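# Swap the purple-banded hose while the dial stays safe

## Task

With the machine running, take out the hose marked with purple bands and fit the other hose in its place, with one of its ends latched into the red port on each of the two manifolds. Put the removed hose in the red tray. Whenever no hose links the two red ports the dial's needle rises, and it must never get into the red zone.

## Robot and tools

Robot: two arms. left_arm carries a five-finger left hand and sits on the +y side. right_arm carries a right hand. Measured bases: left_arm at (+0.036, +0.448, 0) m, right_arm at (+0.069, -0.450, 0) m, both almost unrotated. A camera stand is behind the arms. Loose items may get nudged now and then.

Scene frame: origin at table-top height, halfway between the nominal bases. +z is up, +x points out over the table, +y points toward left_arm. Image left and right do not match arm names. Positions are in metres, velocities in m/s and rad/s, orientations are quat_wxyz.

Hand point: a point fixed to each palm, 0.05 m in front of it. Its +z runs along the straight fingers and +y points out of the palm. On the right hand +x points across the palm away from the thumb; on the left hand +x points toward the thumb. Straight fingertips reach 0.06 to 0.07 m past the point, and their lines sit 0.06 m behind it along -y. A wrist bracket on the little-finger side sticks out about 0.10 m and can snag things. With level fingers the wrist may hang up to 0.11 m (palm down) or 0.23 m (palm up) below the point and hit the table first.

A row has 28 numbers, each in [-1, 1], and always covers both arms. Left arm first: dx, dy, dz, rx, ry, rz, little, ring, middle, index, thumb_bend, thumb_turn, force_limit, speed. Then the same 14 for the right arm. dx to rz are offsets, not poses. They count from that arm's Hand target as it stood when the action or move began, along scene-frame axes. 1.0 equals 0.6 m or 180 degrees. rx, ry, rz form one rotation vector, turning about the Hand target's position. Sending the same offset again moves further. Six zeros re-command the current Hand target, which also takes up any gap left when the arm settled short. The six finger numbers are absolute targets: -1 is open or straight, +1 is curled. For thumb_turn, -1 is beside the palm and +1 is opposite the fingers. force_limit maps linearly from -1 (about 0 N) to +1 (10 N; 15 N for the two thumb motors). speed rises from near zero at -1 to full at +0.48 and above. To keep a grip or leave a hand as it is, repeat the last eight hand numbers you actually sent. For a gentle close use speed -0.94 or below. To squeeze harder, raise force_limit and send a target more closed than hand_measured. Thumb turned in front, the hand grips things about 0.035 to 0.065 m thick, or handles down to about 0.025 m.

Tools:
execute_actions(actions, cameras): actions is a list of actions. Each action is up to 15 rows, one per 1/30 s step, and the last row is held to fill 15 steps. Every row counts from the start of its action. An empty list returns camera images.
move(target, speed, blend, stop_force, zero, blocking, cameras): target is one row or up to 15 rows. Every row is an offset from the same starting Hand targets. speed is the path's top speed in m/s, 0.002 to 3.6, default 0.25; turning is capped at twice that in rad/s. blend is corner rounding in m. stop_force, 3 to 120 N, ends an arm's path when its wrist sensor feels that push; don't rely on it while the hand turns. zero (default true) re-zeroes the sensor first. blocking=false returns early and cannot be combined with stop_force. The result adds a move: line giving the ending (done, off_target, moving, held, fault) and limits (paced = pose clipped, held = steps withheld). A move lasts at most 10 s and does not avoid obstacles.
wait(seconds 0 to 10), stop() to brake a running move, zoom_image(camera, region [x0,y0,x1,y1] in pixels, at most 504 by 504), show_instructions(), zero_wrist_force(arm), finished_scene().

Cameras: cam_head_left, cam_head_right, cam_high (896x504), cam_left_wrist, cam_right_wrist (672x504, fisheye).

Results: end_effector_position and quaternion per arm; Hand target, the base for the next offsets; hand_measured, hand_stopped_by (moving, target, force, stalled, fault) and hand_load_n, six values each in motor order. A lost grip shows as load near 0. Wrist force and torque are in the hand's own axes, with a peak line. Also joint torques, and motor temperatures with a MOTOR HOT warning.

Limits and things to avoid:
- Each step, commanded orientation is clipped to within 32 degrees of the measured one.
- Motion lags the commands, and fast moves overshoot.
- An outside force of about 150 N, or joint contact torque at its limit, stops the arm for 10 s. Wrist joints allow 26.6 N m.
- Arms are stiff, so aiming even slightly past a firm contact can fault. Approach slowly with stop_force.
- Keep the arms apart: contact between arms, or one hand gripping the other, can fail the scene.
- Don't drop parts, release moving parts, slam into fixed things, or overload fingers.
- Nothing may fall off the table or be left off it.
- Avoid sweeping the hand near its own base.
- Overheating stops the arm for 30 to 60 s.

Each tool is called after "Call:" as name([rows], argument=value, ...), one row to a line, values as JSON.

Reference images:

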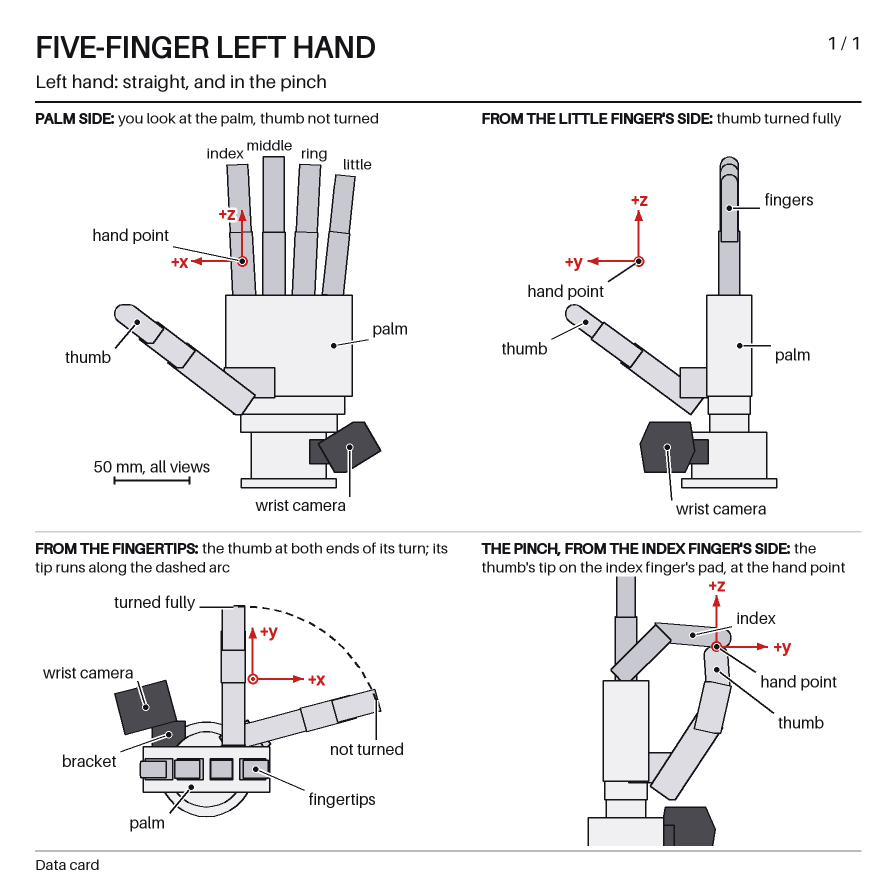

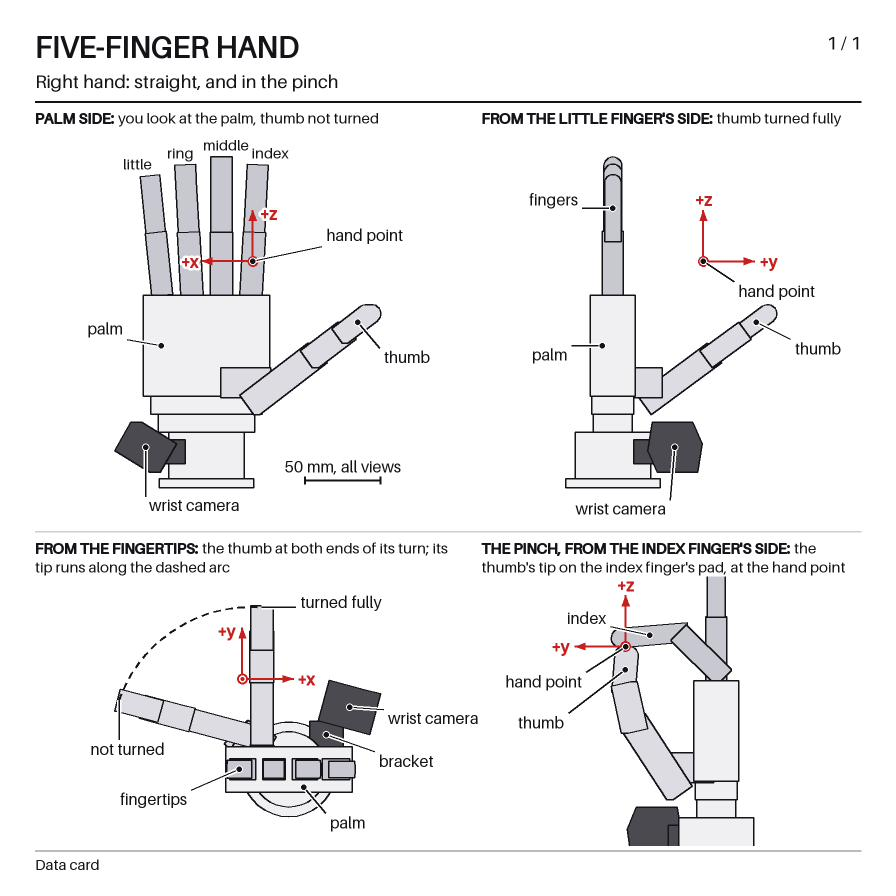

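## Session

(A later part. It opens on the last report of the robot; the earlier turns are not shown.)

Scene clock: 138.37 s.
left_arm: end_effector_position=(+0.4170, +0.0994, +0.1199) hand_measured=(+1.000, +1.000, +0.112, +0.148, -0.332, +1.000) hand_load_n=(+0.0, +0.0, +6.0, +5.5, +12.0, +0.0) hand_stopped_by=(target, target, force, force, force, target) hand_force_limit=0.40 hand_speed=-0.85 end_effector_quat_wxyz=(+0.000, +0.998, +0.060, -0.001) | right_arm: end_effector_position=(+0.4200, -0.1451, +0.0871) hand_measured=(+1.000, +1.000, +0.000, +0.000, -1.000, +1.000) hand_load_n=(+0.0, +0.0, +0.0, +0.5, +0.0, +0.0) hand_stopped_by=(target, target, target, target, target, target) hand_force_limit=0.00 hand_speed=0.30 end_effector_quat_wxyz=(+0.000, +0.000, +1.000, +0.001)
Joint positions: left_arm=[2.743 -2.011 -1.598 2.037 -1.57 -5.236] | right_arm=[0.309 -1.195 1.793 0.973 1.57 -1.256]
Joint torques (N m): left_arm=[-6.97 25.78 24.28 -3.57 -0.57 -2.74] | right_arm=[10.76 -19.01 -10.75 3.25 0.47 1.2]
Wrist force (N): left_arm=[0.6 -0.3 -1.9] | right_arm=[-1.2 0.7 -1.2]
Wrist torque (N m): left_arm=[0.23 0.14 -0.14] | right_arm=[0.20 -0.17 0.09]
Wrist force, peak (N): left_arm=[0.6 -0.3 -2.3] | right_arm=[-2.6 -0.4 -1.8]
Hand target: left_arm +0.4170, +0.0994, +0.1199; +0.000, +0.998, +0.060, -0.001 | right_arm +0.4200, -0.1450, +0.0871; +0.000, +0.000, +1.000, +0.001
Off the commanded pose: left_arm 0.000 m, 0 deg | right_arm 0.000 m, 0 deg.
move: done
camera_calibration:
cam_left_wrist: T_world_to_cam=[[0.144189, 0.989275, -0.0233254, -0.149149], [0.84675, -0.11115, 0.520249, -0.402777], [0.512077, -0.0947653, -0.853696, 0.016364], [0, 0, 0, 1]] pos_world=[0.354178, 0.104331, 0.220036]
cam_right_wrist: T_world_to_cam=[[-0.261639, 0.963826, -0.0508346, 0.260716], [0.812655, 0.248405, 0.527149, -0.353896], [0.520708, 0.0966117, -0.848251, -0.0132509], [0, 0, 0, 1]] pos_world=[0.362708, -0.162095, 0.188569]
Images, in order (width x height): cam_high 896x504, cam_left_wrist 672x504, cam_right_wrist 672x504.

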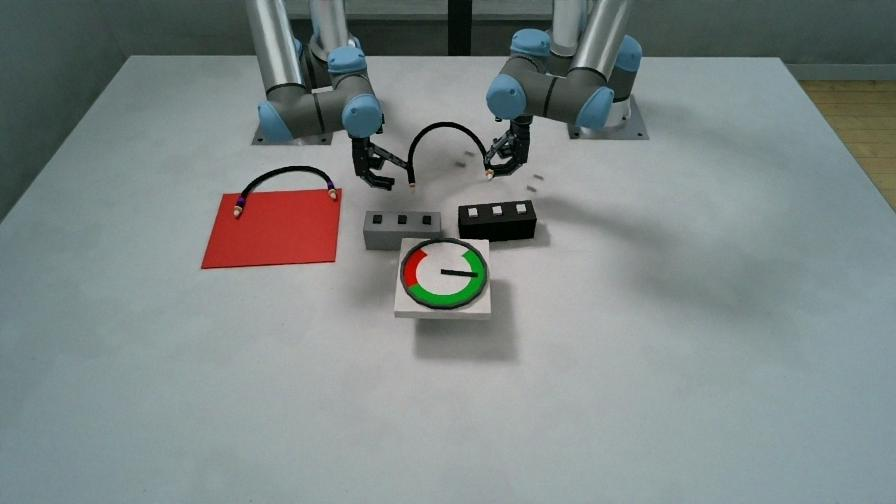

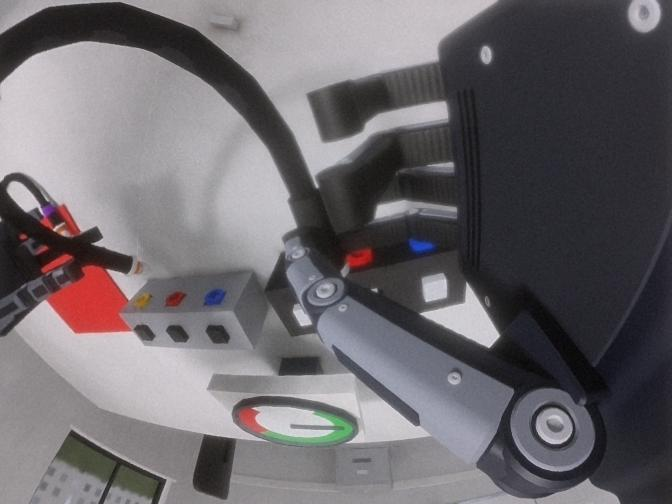

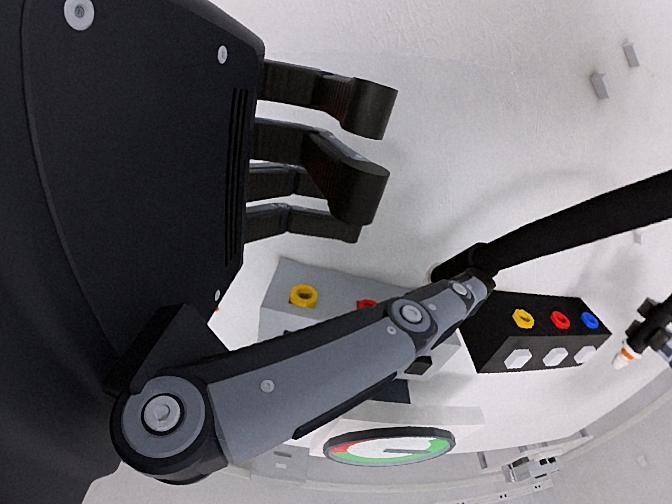

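Call:
move([
  [0,0,0,0,0,0,1,1,0.55,0.55,0.3,1,0.4,-0.85,0.0083,0.0933,0,0,0,0,1,1,0,0,-1,1,0,0.3],
  [0,0,0,0,0,0,1,1,0.55,0.55,0.3,1,0.4,-0.85,0.0083,0.0933,0,0,0,0,1,1,0,0,-0.55,1,-0.4,0],
  [0,0,0,0,0,0,1,1,0.55,0.55,0.3,1,0.4,-0.85,0.0083,0.0933,0,0,0,0,1,1,0.2,0.2,-0.1,1,-0.4,-0.8],
], speed=0.12, cameras=["cam_high","cam_right_wrist","cam_left_wrist"])

Call:
zoom_image(camera="cam_high", region=[380, 130, 540, 250])

Scene clock: 142.17 s.
left_arm: end_effector_position=(+0.4170, +0.0994, +0.1199) hand_measured=(+1.000, +1.000, +0.112, +0.148, -0.332, +1.000) hand_load_n=(-0.5, +0.0, +6.5, +5.5, +11.5, +0.0) hand_stopped_by=(target, target, force, force, force, target) hand_force_limit=0.40 hand_speed=-0.85 end_effector_quat_wxyz=(+0.000, +0.998, +0.060, -0.001) | right_arm: end_effector_position=(+0.4250, -0.0891, +0.0871) hand_measured=(+1.000, +1.000, +0.200, +0.126, -0.478, +1.000) hand_load_n=(+0.0, -1.0, +0.0, +4.0, +4.5, +1.5) hand_stopped_by=(target, target, target, force, force, target) hand_force_limit=-0.40 hand_speed=-0.80 end_effector_quat_wxyz=(+0.000, +0.000, +1.000, +0.001)
Joint positions: left_arm=[2.743 -2.011 -1.598 2.037 -1.57 -5.236] | right_arm=[0.434 -1.111 1.665 1.017 1.57 -1.13]
Joint torques (N m): left_arm=[-7.22 25.37 24.78 -2.65 0.29 -2.72] | right_arm=[6.44 -44.97 -21.73 0.31 -0.99 1.31]
Wrist force (N): left_arm=[0.4 -0.7 -1.9] | right_arm=[-1.1 0.2 -1.5]
Wrist torque (N m): left_arm=[0.20 0.16 -0.12] | right_arm=[0.14 -0.17 0.08]
Wrist force, peak (N): left_arm=[0.5 -0.3 -2.5] | right_arm=[-1.0 2.1 -1.4]
Hand target: left_arm +0.4170, +0.0994, +0.1199; +0.000, +0.998, +0.060, -0.001 | right_arm +0.4250, -0.0891, +0.0871; +0.000, +0.000, +1.000, +0.001
Off the commanded pose: left_arm 0.000 m, 0 deg | right_arm 0.000 m, 0 deg.
move: done
camera_calibration:
cam_left_wrist: T_world_to_cam=[[0.144189, 0.989275, -0.0233254, -0.149149], [0.84675, -0.11115, 0.520249, -0.402777], [0.512077, -0.0947653, -0.853696, 0.016364], [0, 0, 0, 1]] pos_world=[0.354178, 0.104331, 0.220036]
cam_right_wrist: T_world_to_cam=[[-0.261642, 0.963825, -0.050837, 0.207924], [0.812654, 0.24841, 0.527149, -0.37176], [0.520708, 0.0966117, -0.848251, -0.0213071], [0, 0, 0, 1]] pos_world=[0.367608, -0.105995, 0.188469]
Images, in order (width x height): cam_high 896x504, cam_left_wrist 672x504, cam_right_wrist 672x504.

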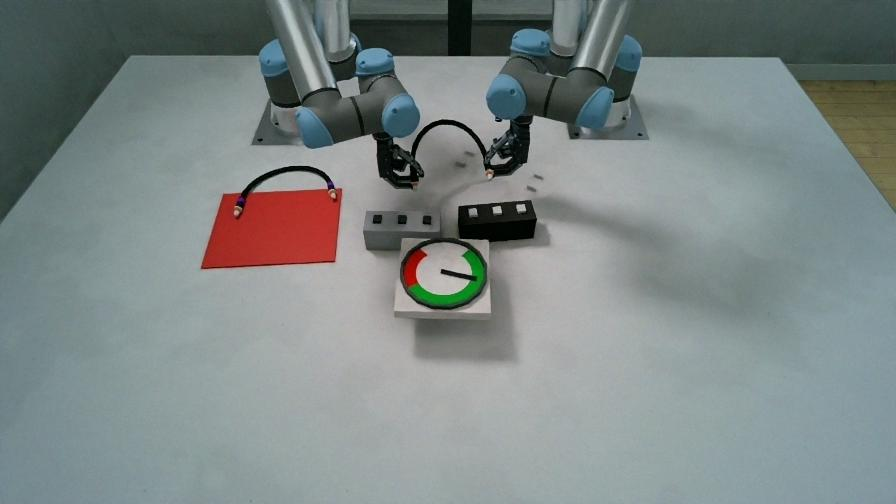

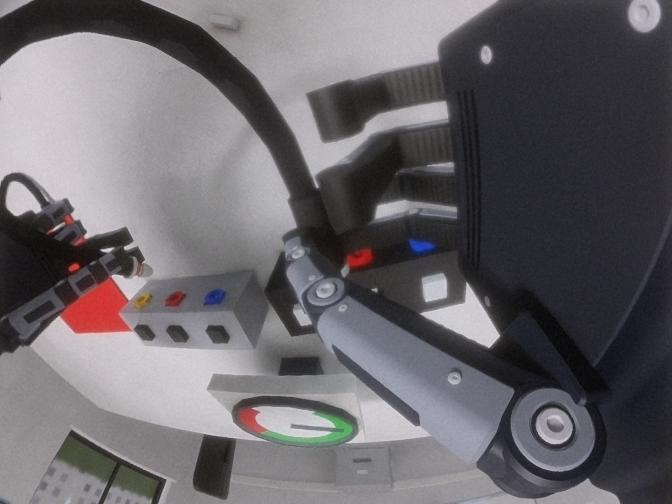

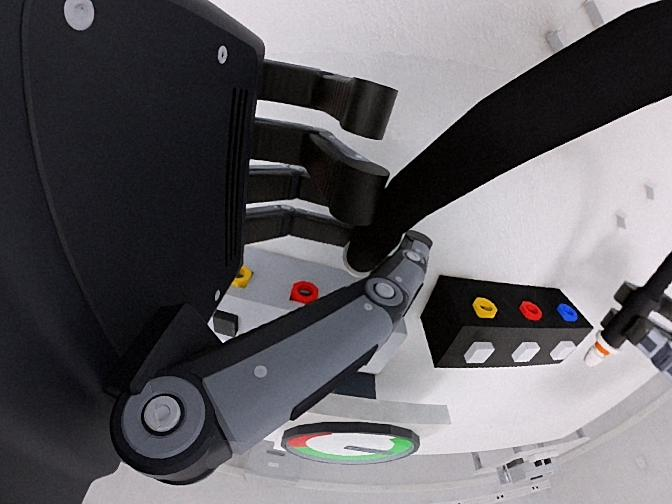

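Scaled by 3.150 from the camera's 896x504 image, which has a finer 1280x720 frame.

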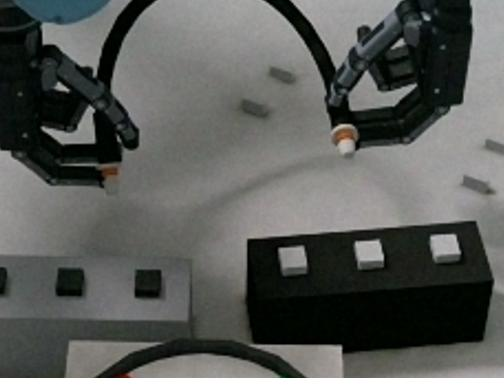

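Call:
move(target=[0,0,0,0,0,0,1,1,0.55,0.55,0.3,1,0.4,-0.85,0,0,0,0,0,0,1,1,0.6,0.6,0.3,1,0.5,-0.8], speed=0.2, cameras=["cam_high","cam_right_wrist","cam_left_wrist"])

Call:
zoom_image(camera="cam_high", region=[395, 150, 515, 240])

Call:
zoom_image(camera="cam_right_wrist", region=[472, 240, 672, 390])

Call:
zoom_image(camera="cam_left_wrist", region=[60, 190, 260, 340])

Scene clock: 144.03 s.
left_arm: end_effector_position=(+0.4170, +0.0994, +0.1199) hand_measured=(+1.000, +1.000, +0.112, +0.148, -0.332, +1.000) hand_load_n=(+0.0, +0.0, +5.0, +4.5, +9.5, -2.5) hand_stopped_by=(target, target, force, force, force, target) hand_force_limit=0.40 hand_speed=-0.85 end_effector_quat_wxyz=(+0.000, +0.998, +0.060, -0.001) | right_arm: end_effector_position=(+0.4250, -0.0891, +0.0871) hand_measured=(+1.000, +1.000, +0.380, +0.598, -0.380, +1.000) hand_load_n=(+0.0, -2.5, +14.5, +5.0, +11.0, +0.0) hand_stopped_by=(target, target, force, target, force, target) hand_force_limit=0.50 hand_speed=-0.80 end_effector_quat_wxyz=(+0.000, +0.000, +1.000, +0.001)
Joint positions: left_arm=[2.743 -2.011 -1.598 2.037 -1.57 -5.236] | right_arm=[0.434 -1.111 1.665 1.017 1.57 -1.13]
Joint torques (N m): left_arm=[-6.85 25.95 24.05 -2.08 0.62 -2.9] | right_arm=[11.05 -45.2 -18.08 1.01 -1.06 1.1]
Wrist force (N): left_arm=[0.4 -0.8 -1.6] | right_arm=[-1.0 0.0 -1.6]
Wrist torque (N m): left_arm=[0.23 0.24 -0.13] | right_arm=[0.16 -0.13 0.03]
Wrist force, peak (N): left_arm=[0.8 -1.0 -2.3] | right_arm=[-1.2 0.5 -1.6]
Hand target: left_arm +0.4170, +0.0994, +0.1199; +0.000, +0.998, +0.060, -0.001 | right_arm +0.4250, -0.0891, +0.0871; +0.000, +0.000, +1.000, +0.001
Off the commanded pose: left_arm 0.000 m, 0 deg | right_arm 0.000 m, 0 deg.
move: done
camera_calibration:
cam_left_wrist: T_world_to_cam=[[0.144189, 0.989275, -0.0233254, -0.149149], [0.84675, -0.11115, 0.520249, -0.402777], [0.512077, -0.0947653, -0.853696, 0.016364], [0, 0, 0, 1]] pos_world=[0.354178, 0.104331, 0.220036]
cam_right_wrist: T_world_to_cam=[[-0.261642, 0.963825, -0.050837, 0.207924], [0.812654, 0.24841, 0.527149, -0.37176], [0.520708, 0.0966117, -0.848251, -0.0213071], [0, 0, 0, 1]] pos_world=[0.367608, -0.105995, 0.188469]
Images, in order (width x height): cam_high 896x504, cam_left_wrist 672x504, cam_right_wrist 672x504.

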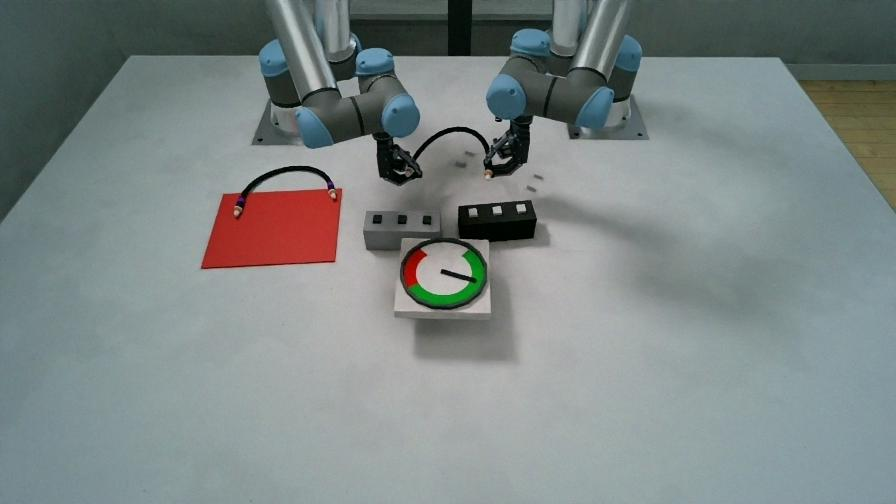

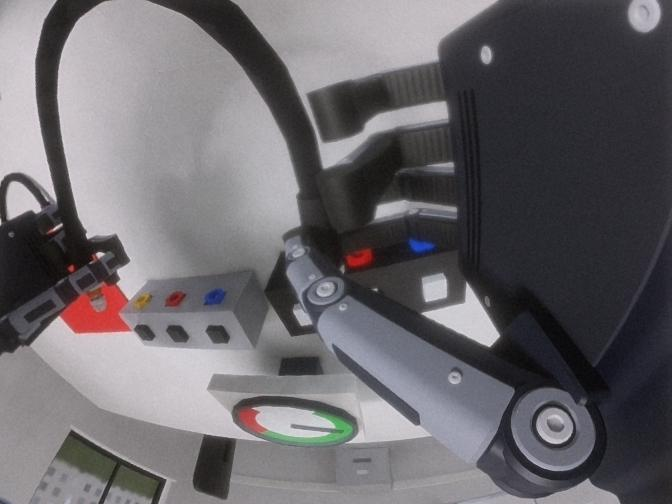

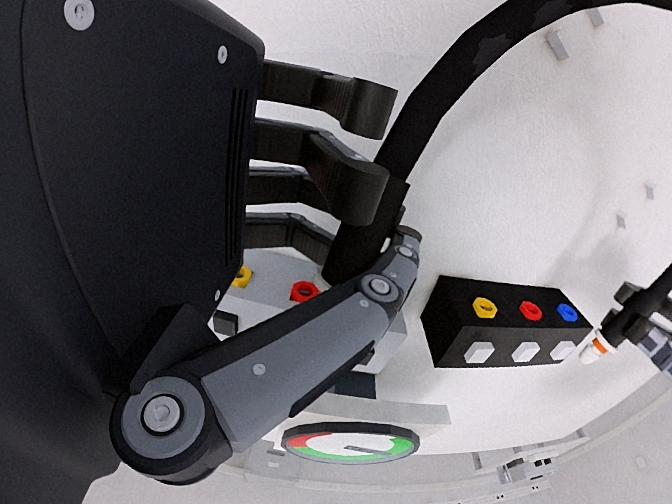

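Scaled by 4.200 from the camera's 896x504 image, which has a finer 1280x720 frame.

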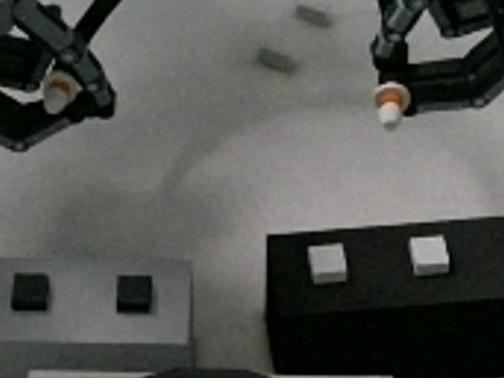

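Scaled by 2.520 from the camera's 672x504 image, which has a finer 960x720 frame.

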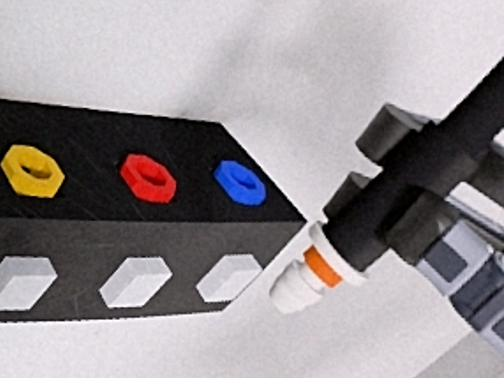

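Scaled by 2.520 from the camera's 672x504 image, which has a finer 960x720 frame.

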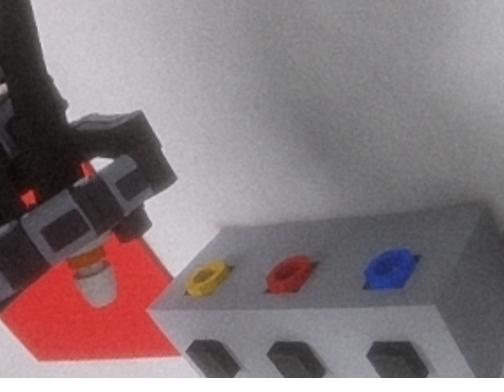

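Call:
move([
  [0,0,0,0,0,0,1,1,0.55,0.55,0.3,1,0.4,-0.85,0,0,0,0,0,0,1,1,0,0,-1,1,0.5,-0.3],
  [0,0,0,0,0,0,1,1,0.55,0.55,0.3,1,0.4,-0.85,-0.0217,-0.005,0,0,0,0,1,1,0,0,-1,1,0.5,-0.3],
], speed=0.12, cameras=["cam_high","cam_right_wrist","cam_left_wrist"])

Call:
zoom_image(camera="cam_high", region=[395, 150, 515, 240])

Call:
zoom_image(camera="cam_left_wrist", region=[60, 190, 260, 340])

Scene clock: 146.87 s.
left_arm: end_effector_position=(+0.4170, +0.0994, +0.1199) hand_measured=(+1.000, +1.000, +0.112, +0.148, -0.332, +1.000) hand_load_n=(+0.0, +0.0, +4.0, +5.0, +9.5, -1.0) hand_stopped_by=(target, target, force, force, force, target) hand_force_limit=0.40 hand_speed=-0.85 end_effector_quat_wxyz=(+0.000, +0.998, +0.060, -0.001) | right_arm: end_effector_position=(+0.4119, -0.0920, +0.0871) hand_measured=(+1.000, +1.000, +0.000, +0.000, -1.000, +1.000) hand_load_n=(+0.0, +0.0, +0.0, +0.0, -0.5, +0.0) hand_stopped_by=(target, target, target, target, target, target) hand_force_limit=0.50 hand_speed=-0.30 end_effector_quat_wxyz=(+0.000, +0.000, +1.000, +0.001)
Joint positions: left_arm=[2.743 -2.011 -1.598 2.037 -1.569 -5.236] | right_arm=[0.441 -1.136 1.703 1.003 1.57 -1.123]
Joint torques (N m): left_arm=[-6.57 26.45 23.63 -1.36 1.2 -2.58] | right_arm=[1.57 -18.55 -21.81 3.21 -0.6 -0.67]
Wrist force (N): left_arm=[0.5 -0.4 -2.1] | right_arm=[-1.0 0.7 -1.6]
Wrist torque (N m): left_arm=[0.23 0.12 -0.12] | right_arm=[0.22 -0.19 -0.08]
Wrist force, peak (N): left_arm=[0.7 -1.1 -2.2] | right_arm=[-1.5 0.7 -1.4]
Hand target: left_arm +0.4170, +0.0994, +0.1199; +0.000, +0.998, +0.060, -0.001 | right_arm +0.4120, -0.0921, +0.0871; +0.000, +0.000, +1.000, +0.001
Off the commanded pose: left_arm 0.000 m, 0 deg | right_arm 0.000 m, 0 deg.
move: done
camera_calibration:
cam_left_wrist: T_world_to_cam=[[0.144189, 0.989275, -0.0233254, -0.149149], [0.84675, -0.11115, 0.520249, -0.402777], [0.512077, -0.0947653, -0.853696, 0.016364], [0, 0, 0, 1]] pos_world=[0.354178, 0.104331, 0.220036]
cam_right_wrist: T_world_to_cam=[[-0.261727, 0.963806, -0.0507681, 0.207408], [0.812437, 0.248407, 0.527486, -0.360407], [0.521005, 0.0968112, -0.848046, -0.0142329], [0, 0, 0, 1]] pos_world=[0.354507, -0.108996, 0.188569]
Images, in order (width x height): cam_high 896x504, cam_left_wrist 672x504, cam_right_wrist 672x504.

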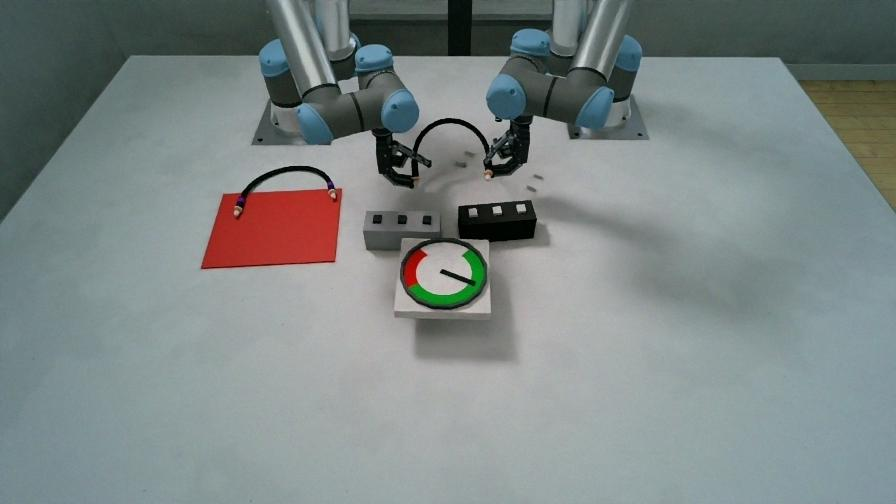

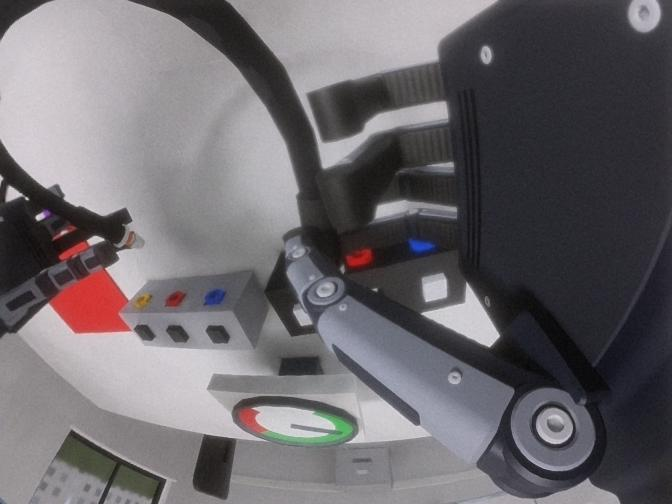

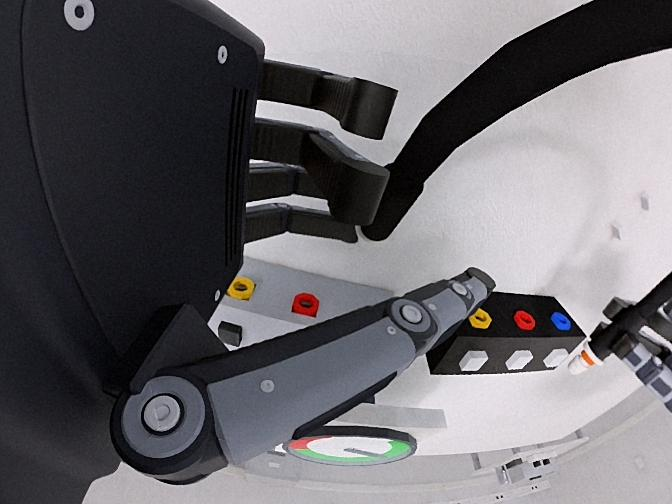

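Scaled by 4.200 from the camera's 896x504 image, which has a finer 1280x720 frame.

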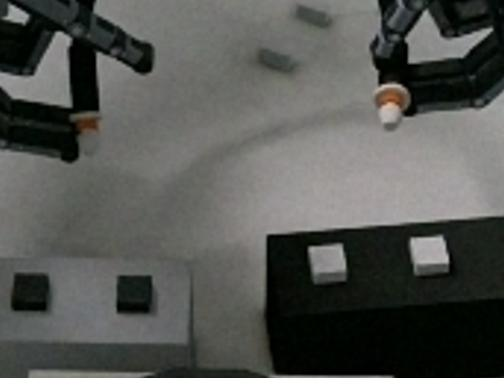

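Scaled by 2.520 from the camera's 672x504 image, which has a finer 960x720 frame.

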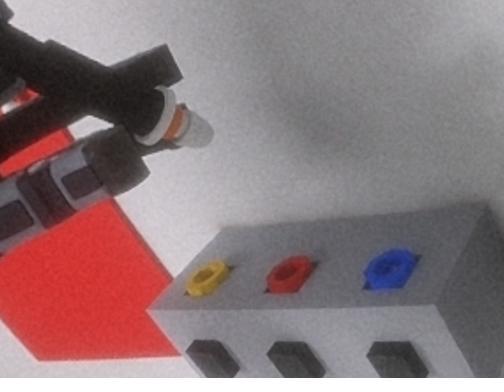

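Call:
move(target=[0,0,0,0,0,0,1,1,0.55,0.55,0.3,1,0.4,-0.85,0,-0.1,0.0,0,0,0,1,1,0,0,-1,1,0.5,-0.3], speed=0.15, cameras=["cam_high","cam_right_wrist","cam_left_wrist"])

Call:
zoom_image(camera="cam_high", region=[395, 150, 515, 240])

Call:
zoom_image(camera="cam_left_wrist", region=[60, 190, 260, 340])

Scene clock: 149.73 s.
left_arm: end_effector_position=(+0.4170, +0.0994, +0.1199) hand_measured=(+1.000, +1.000, +0.112, +0.148, -0.332, +1.000) hand_load_n=(+0.0, +0.0, +4.0, +5.0, +9.5, -1.5) hand_stopped_by=(target, target, force, force, force, target) hand_force_limit=0.40 hand_speed=-0.85 end_effector_quat_wxyz=(+0.000, +0.998, +0.060, -0.001) | right_arm: end_effector_position=(+0.4120, -0.1520, +0.0871) hand_measured=(+1.000, +1.000, +0.000, +0.000, -1.000, +1.000) hand_load_n=(+0.0, +0.0, +0.0, +0.0, +0.0, +0.0) hand_stopped_by=(target, target, target, target, target, target) hand_force_limit=0.50 hand_speed=-0.30 end_effector_quat_wxyz=(+0.000, +0.000, +1.000, +0.001)
Joint positions: left_arm=[2.743 -2.011 -1.598 2.037 -1.569 -5.236] | right_arm=[0.298 -1.218 1.826 0.963 1.57 -1.267]
Joint torques (N m): left_arm=[-6.84 26.32 24.78 -0.99 1.25 -2.58] | right_arm=[-5.87 -20.66 -10.59 5.54 -0.3 -1.45]
Wrist force (N): left_arm=[0.4 -0.3 -2.0] | right_arm=[-1.1 0.6 -1.2]
Wrist torque (N m): left_arm=[0.25 0.15 -0.14] | right_arm=[0.18 -0.19 -0.08]
Wrist force, peak (N): left_arm=[0.4 -0.6 -2.4] | right_arm=[-1.1 2.3 -1.6]
Hand target: left_arm +0.4170, +0.0994, +0.1199; +0.000, +0.998, +0.060, -0.001 | right_arm +0.4120, -0.1521, +0.0871; +0.000, +0.000, +1.000, +0.001
Off the commanded pose: left_arm 0.000 m, 0 deg | right_arm 0.000 m, 0 deg.
move: done
camera_calibration:
cam_left_wrist: T_world_to_cam=[[0.144189, 0.989275, -0.0233254, -0.149149], [0.84675, -0.11115, 0.520249, -0.402777], [0.512077, -0.0947653, -0.853696, 0.016364], [0, 0, 0, 1]] pos_world=[0.354178, 0.104331, 0.220036]
cam_right_wrist: T_world_to_cam=[[-0.261597, 0.963841, -0.0507615, 0.265125], [0.81255, 0.248309, 0.527357, -0.345642], [0.520893, 0.096709, -0.848126, -0.00844877], [0, 0, 0, 1]] pos_world=[0.354608, -0.168895, 0.188569]
Images, in order (width x height): cam_high 896x504, cam_left_wrist 672x504, cam_right_wrist 672x504.

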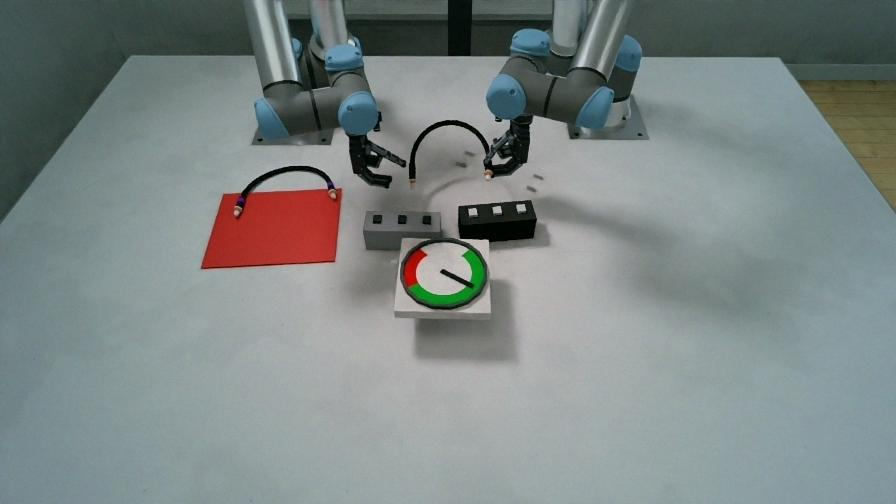

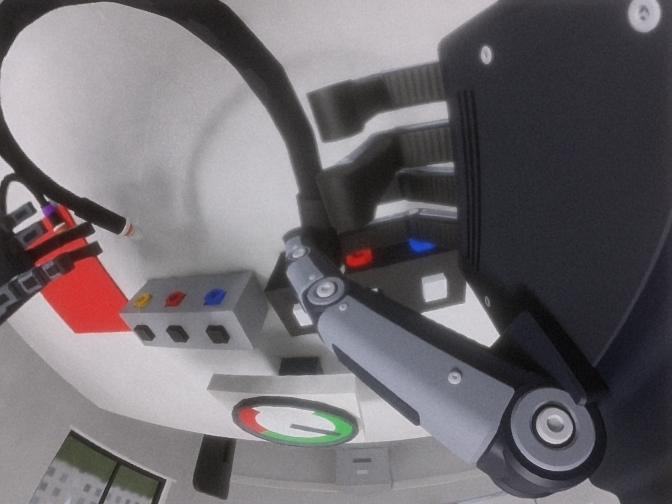

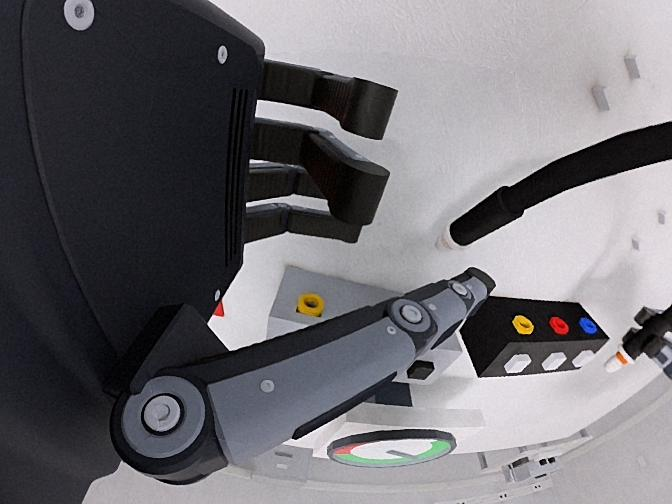

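Scaled by 4.200 from the camera's 896x504 image, which has a finer 1280x720 frame.

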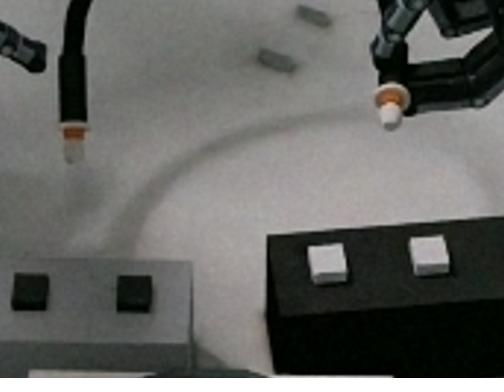

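Scaled by 2.520 from the camera's 672x504 image, which has a finer 960x720 frame.

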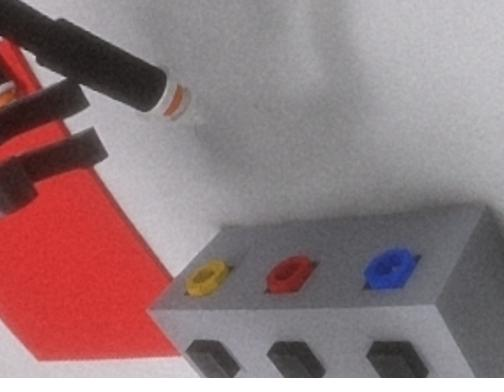

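Call:
move([
  [0,0,0,0,0,0,1,1,0.55,0.55,0.3,1,0.4,-0.85,-0.0283,0,-0.0143,0,0.1944,0,1,1,0,0,-1,1,0.2,-0.3],
  [0,0,0,0,0,0,1,1,0.55,0.55,0.3,1,0.4,-0.85,-0.0283,0.1068,-0.0143,0,0.1944,0,1,1,0,0,-1,1,0.2,-0.3],
  [0,0,0,0,0,0,1,1,0.55,0.55,0.3,1,0.4,-0.85,-0.0283,0.1068,-0.0143,0,0.1944,0,1,1,0.12,0.12,-0.55,1,0.1,-0.4],
  [0,0,0,0,0,0,1,1,0.55,0.55,0.3,1,0.4,-0.85,-0.0283,0.1068,-0.0143,0,0.1944,0,1,1,0.12,0.12,-0.05,1,-0.2,-0.8],
], speed=[0.25,0.15,0.2,0.2], cameras=["cam_high","cam_right_wrist","cam_left_wrist"])

Call:
zoom_image(camera="cam_high", region=[395, 150, 515, 240])

Call:
zoom_image(camera="cam_left_wrist", region=[60, 190, 260, 340])

Scene clock: 156.60 s.
left_arm: end_effector_position=(+0.4170, +0.0994, +0.1199) hand_measured=(+1.000, +1.000, +0.112, +0.148, -0.332, +1.000) hand_load_n=(+0.0, +0.0, +4.0, +4.5, +9.5, -1.0) hand_stopped_by=(target, target, force, force, force, target) hand_force_limit=0.40 hand_speed=-0.85 end_effector_quat_wxyz=(+0.000, +0.998, +0.060, -0.001) | right_arm: end_effector_position=(+0.3950, -0.0880, +0.0785) hand_measured=(+1.000, +1.000, +0.120, +0.120, -0.050, +1.000) hand_load_n=(+0.0, +0.0, +0.0, +0.5, +0.5, +0.5) hand_stopped_by=(target, target, target, target, target, target) hand_force_limit=-0.20 hand_speed=-0.80 end_effector_quat_wxyz=(-0.301, +0.000, +0.954, +0.001)
Joint positions: left_arm=[2.743 -2.011 -1.598 2.037 -1.569 -5.236] | right_arm=[0.339 -0.832 1.46 1.525 1.374 -1.284]
Joint torques (N m): left_arm=[-7.14 27.22 23.72 -0.88 1.09 -2.57] | right_arm=[11.39 -53.77 -18.72 1.05 -1.63 1.31]
Wrist force (N): left_arm=[0.5 -0.3 -2.0] | right_arm=[-0.2 0.8 -0.8]
Wrist torque (N m): left_arm=[0.23 0.15 -0.15] | right_arm=[0.22 -0.16 0.16]
Wrist force, peak (N): left_arm=[0.7 -0.2 -2.4] | right_arm=[0.0 2.2 -0.6]
Hand target: left_arm +0.4170, +0.0994, +0.1199; +0.000, +0.998, +0.060, -0.001 | right_arm +0.3950, -0.0880, +0.0785; -0.301, +0.000, +0.954, +0.001
Off the commanded pose: left_arm 0.000 m, 0 deg | right_arm 0.000 m, 0 deg.
move: done
camera_calibration:
cam_left_wrist: T_world_to_cam=[[0.144189, 0.989275, -0.0233254, -0.149149], [0.84675, -0.11115, 0.520249, -0.402777], [0.512077, -0.0947653, -0.853696, 0.016364], [0, 0, 0, 1]] pos_world=[0.354178, 0.104331, 0.220036]
cam_right_wrist: T_world_to_cam=[[-0.243496, 0.963827, 0.108388, 0.178926], [0.968053, 0.248406, -0.0341624, -0.360516], [-0.0598507, 0.0966065, -0.993522, 0.227679], [0, 0, 0, 1]] pos_world=[0.406194, -0.104895, 0.194495]
Images, in order (width x height): cam_high 896x504, cam_left_wrist 672x504, cam_right_wrist 672x504.

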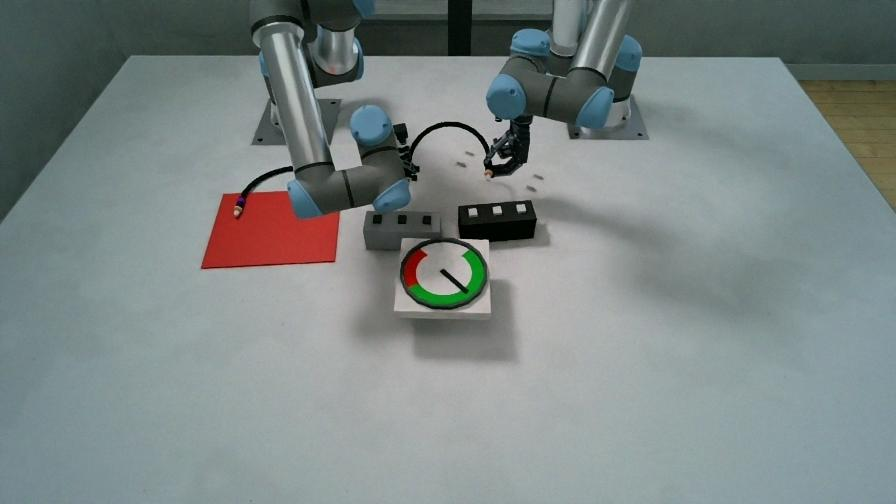

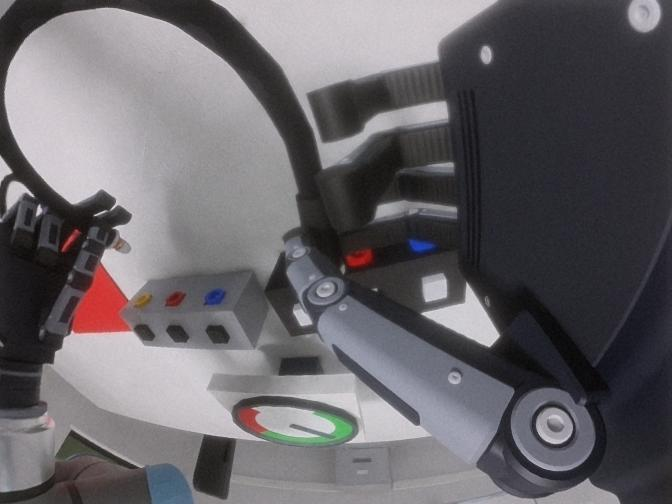

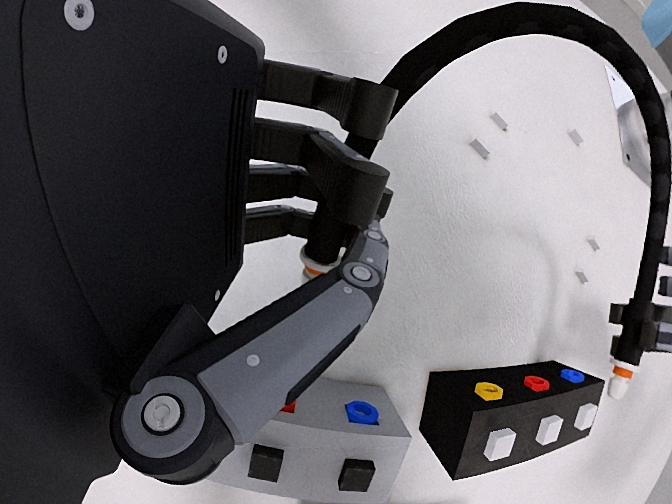

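Scaled by 4.200 from the camera's 896x504 image, which has a finer 1280x720 frame.

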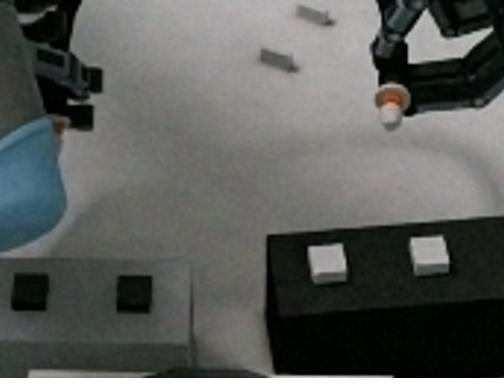

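Scaled by 2.520 from the camera's 672x504 image, which has a finer 960x720 frame.

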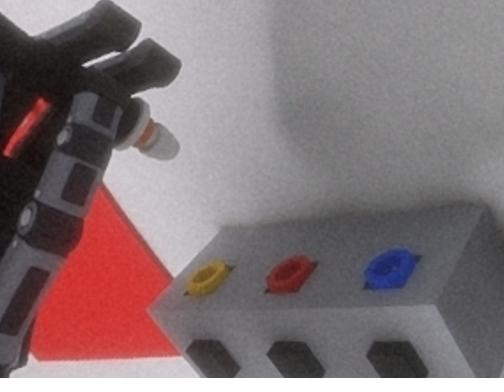

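Call:
move([
  [0,0,0,0,0,0,1,1,0.55,0.55,0.3,1,0.4,-0.85,0,0,0,0,0,0,1,1,0,0,-1,1,0.2,0.2],
  [0,0,0,0,0,0,1,1,0.55,0.55,0.3,1,0.4,-0.85,0.0095,0.0,0.0137,0,0,0,1,1,0.12,0.12,-1,1,0.2,-0.2],
  [0,0,0,0,0,0,1,1,0.55,0.55,0.3,1,0.4,-0.85,0.0095,0.0,0.0137,0,0,0,1,1,0.12,0.12,-0.05,1,-0.2,-0.6],
], speed=[0.25,0.15,0.2], cameras=["cam_right_wrist","cam_left_wrist"])

Call:
zoom_image(camera="cam_left_wrist", region=[60, 190, 260, 340])

Scene clock: 162.27 s.
left_arm: end_effector_position=(+0.4170, +0.0994, +0.1199) hand_measured=(+1.000, +1.000, +0.112, +0.148, -0.332, +1.000) hand_load_n=(+0.0, +0.0, +4.0, +5.0, +9.5, -1.5) hand_stopped_by=(target, target, force, force, force, target) hand_force_limit=0.40 hand_speed=-0.85 end_effector_quat_wxyz=(+0.000, +0.998, +0.060, -0.001) | right_arm: end_effector_position=(+0.4007, -0.0880, +0.0867) hand_measured=(+1.000, +1.000, +0.120, +0.120, -0.050, +1.000) hand_load_n=(+0.0, +0.0, +0.0, +0.5, +0.5, +0.0) hand_stopped_by=(target, target, target, target, target, target) hand_force_limit=-0.20 hand_speed=-0.60 end_effector_quat_wxyz=(-0.301, +0.000, +0.954, +0.001)
Joint positions: left_arm=[2.743 -2.011 -1.598 2.037 -1.569 -5.236] | right_arm=[0.336 -0.834 1.438 1.549 1.376 -1.287]
Joint torques (N m): left_arm=[-7.34 28 23.47 -0.87 1.35 -2.37] | right_arm=[9.66 -31.29 -8.68 0.38 -1.51 1.08]
Wrist force (N): left_arm=[0.4 -0.3 -2.0] | right_arm=[-0.1 0.7 -0.9]
Wrist torque (N m): left_arm=[0.23 0.16 -0.16] | right_arm=[0.20 -0.17 0.16]
Wrist force, peak (N): left_arm=[0.7 -0.7 -2.4] | right_arm=[-0.1 1.0 -1.0]
Hand target: left_arm +0.4170, +0.0994, +0.1199; +0.000, +0.998, +0.060, -0.001 | right_arm +0.4007, -0.0880, +0.0867; -0.301, +0.000, +0.954, +0.001
Off the commanded pose: left_arm 0.000 m, 0 deg | right_arm 0.000 m, 0 deg.
move: done
camera_calibration:
cam_left_wrist: T_world_to_cam=[[0.144189, 0.989275, -0.0233254, -0.149149], [0.84675, -0.11115, 0.520249, -0.402777], [0.512077, -0.0947653, -0.853696, 0.016364], [0, 0, 0, 1]] pos_world=[0.354178, 0.104331, 0.220036]
cam_right_wrist: T_world_to_cam=[[-0.243496, 0.963827, 0.108388, 0.179426], [0.968053, 0.248406, -0.0341624, -0.365754], [-0.0598507, 0.0966065, -0.993522, 0.236167], [0, 0, 0, 1]] pos_world=[0.411894, -0.104895, 0.202695]
Images, in order (width x height): cam_left_wrist 672x504, cam_right_wrist 672x504.

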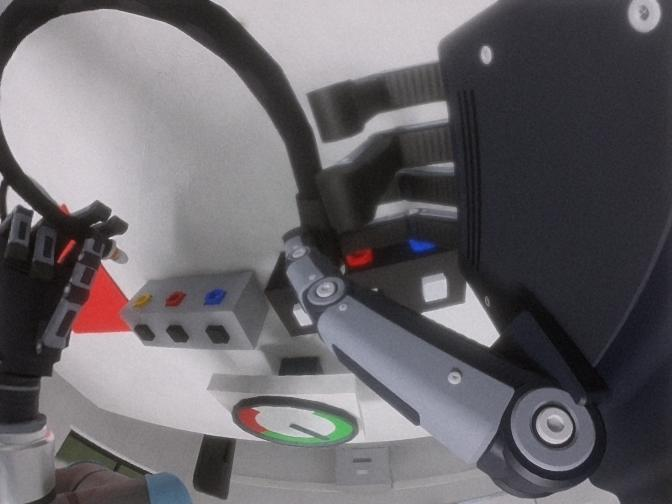

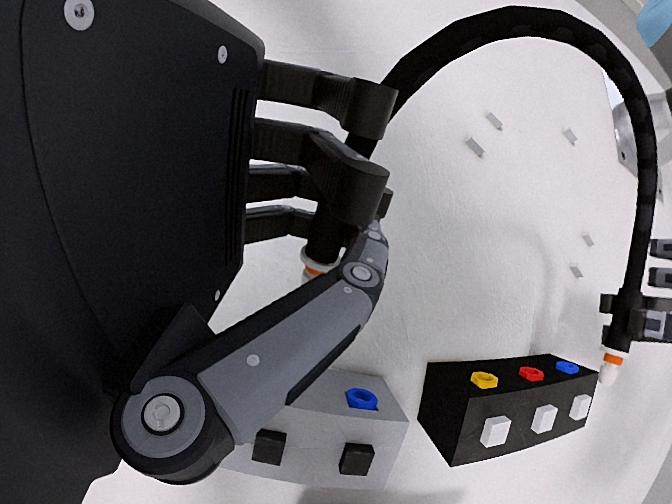

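Scaled by 2.520 from the camera's 672x504 image, which has a finer 960x720 frame.

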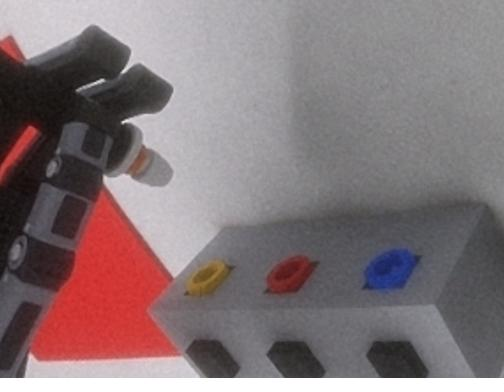

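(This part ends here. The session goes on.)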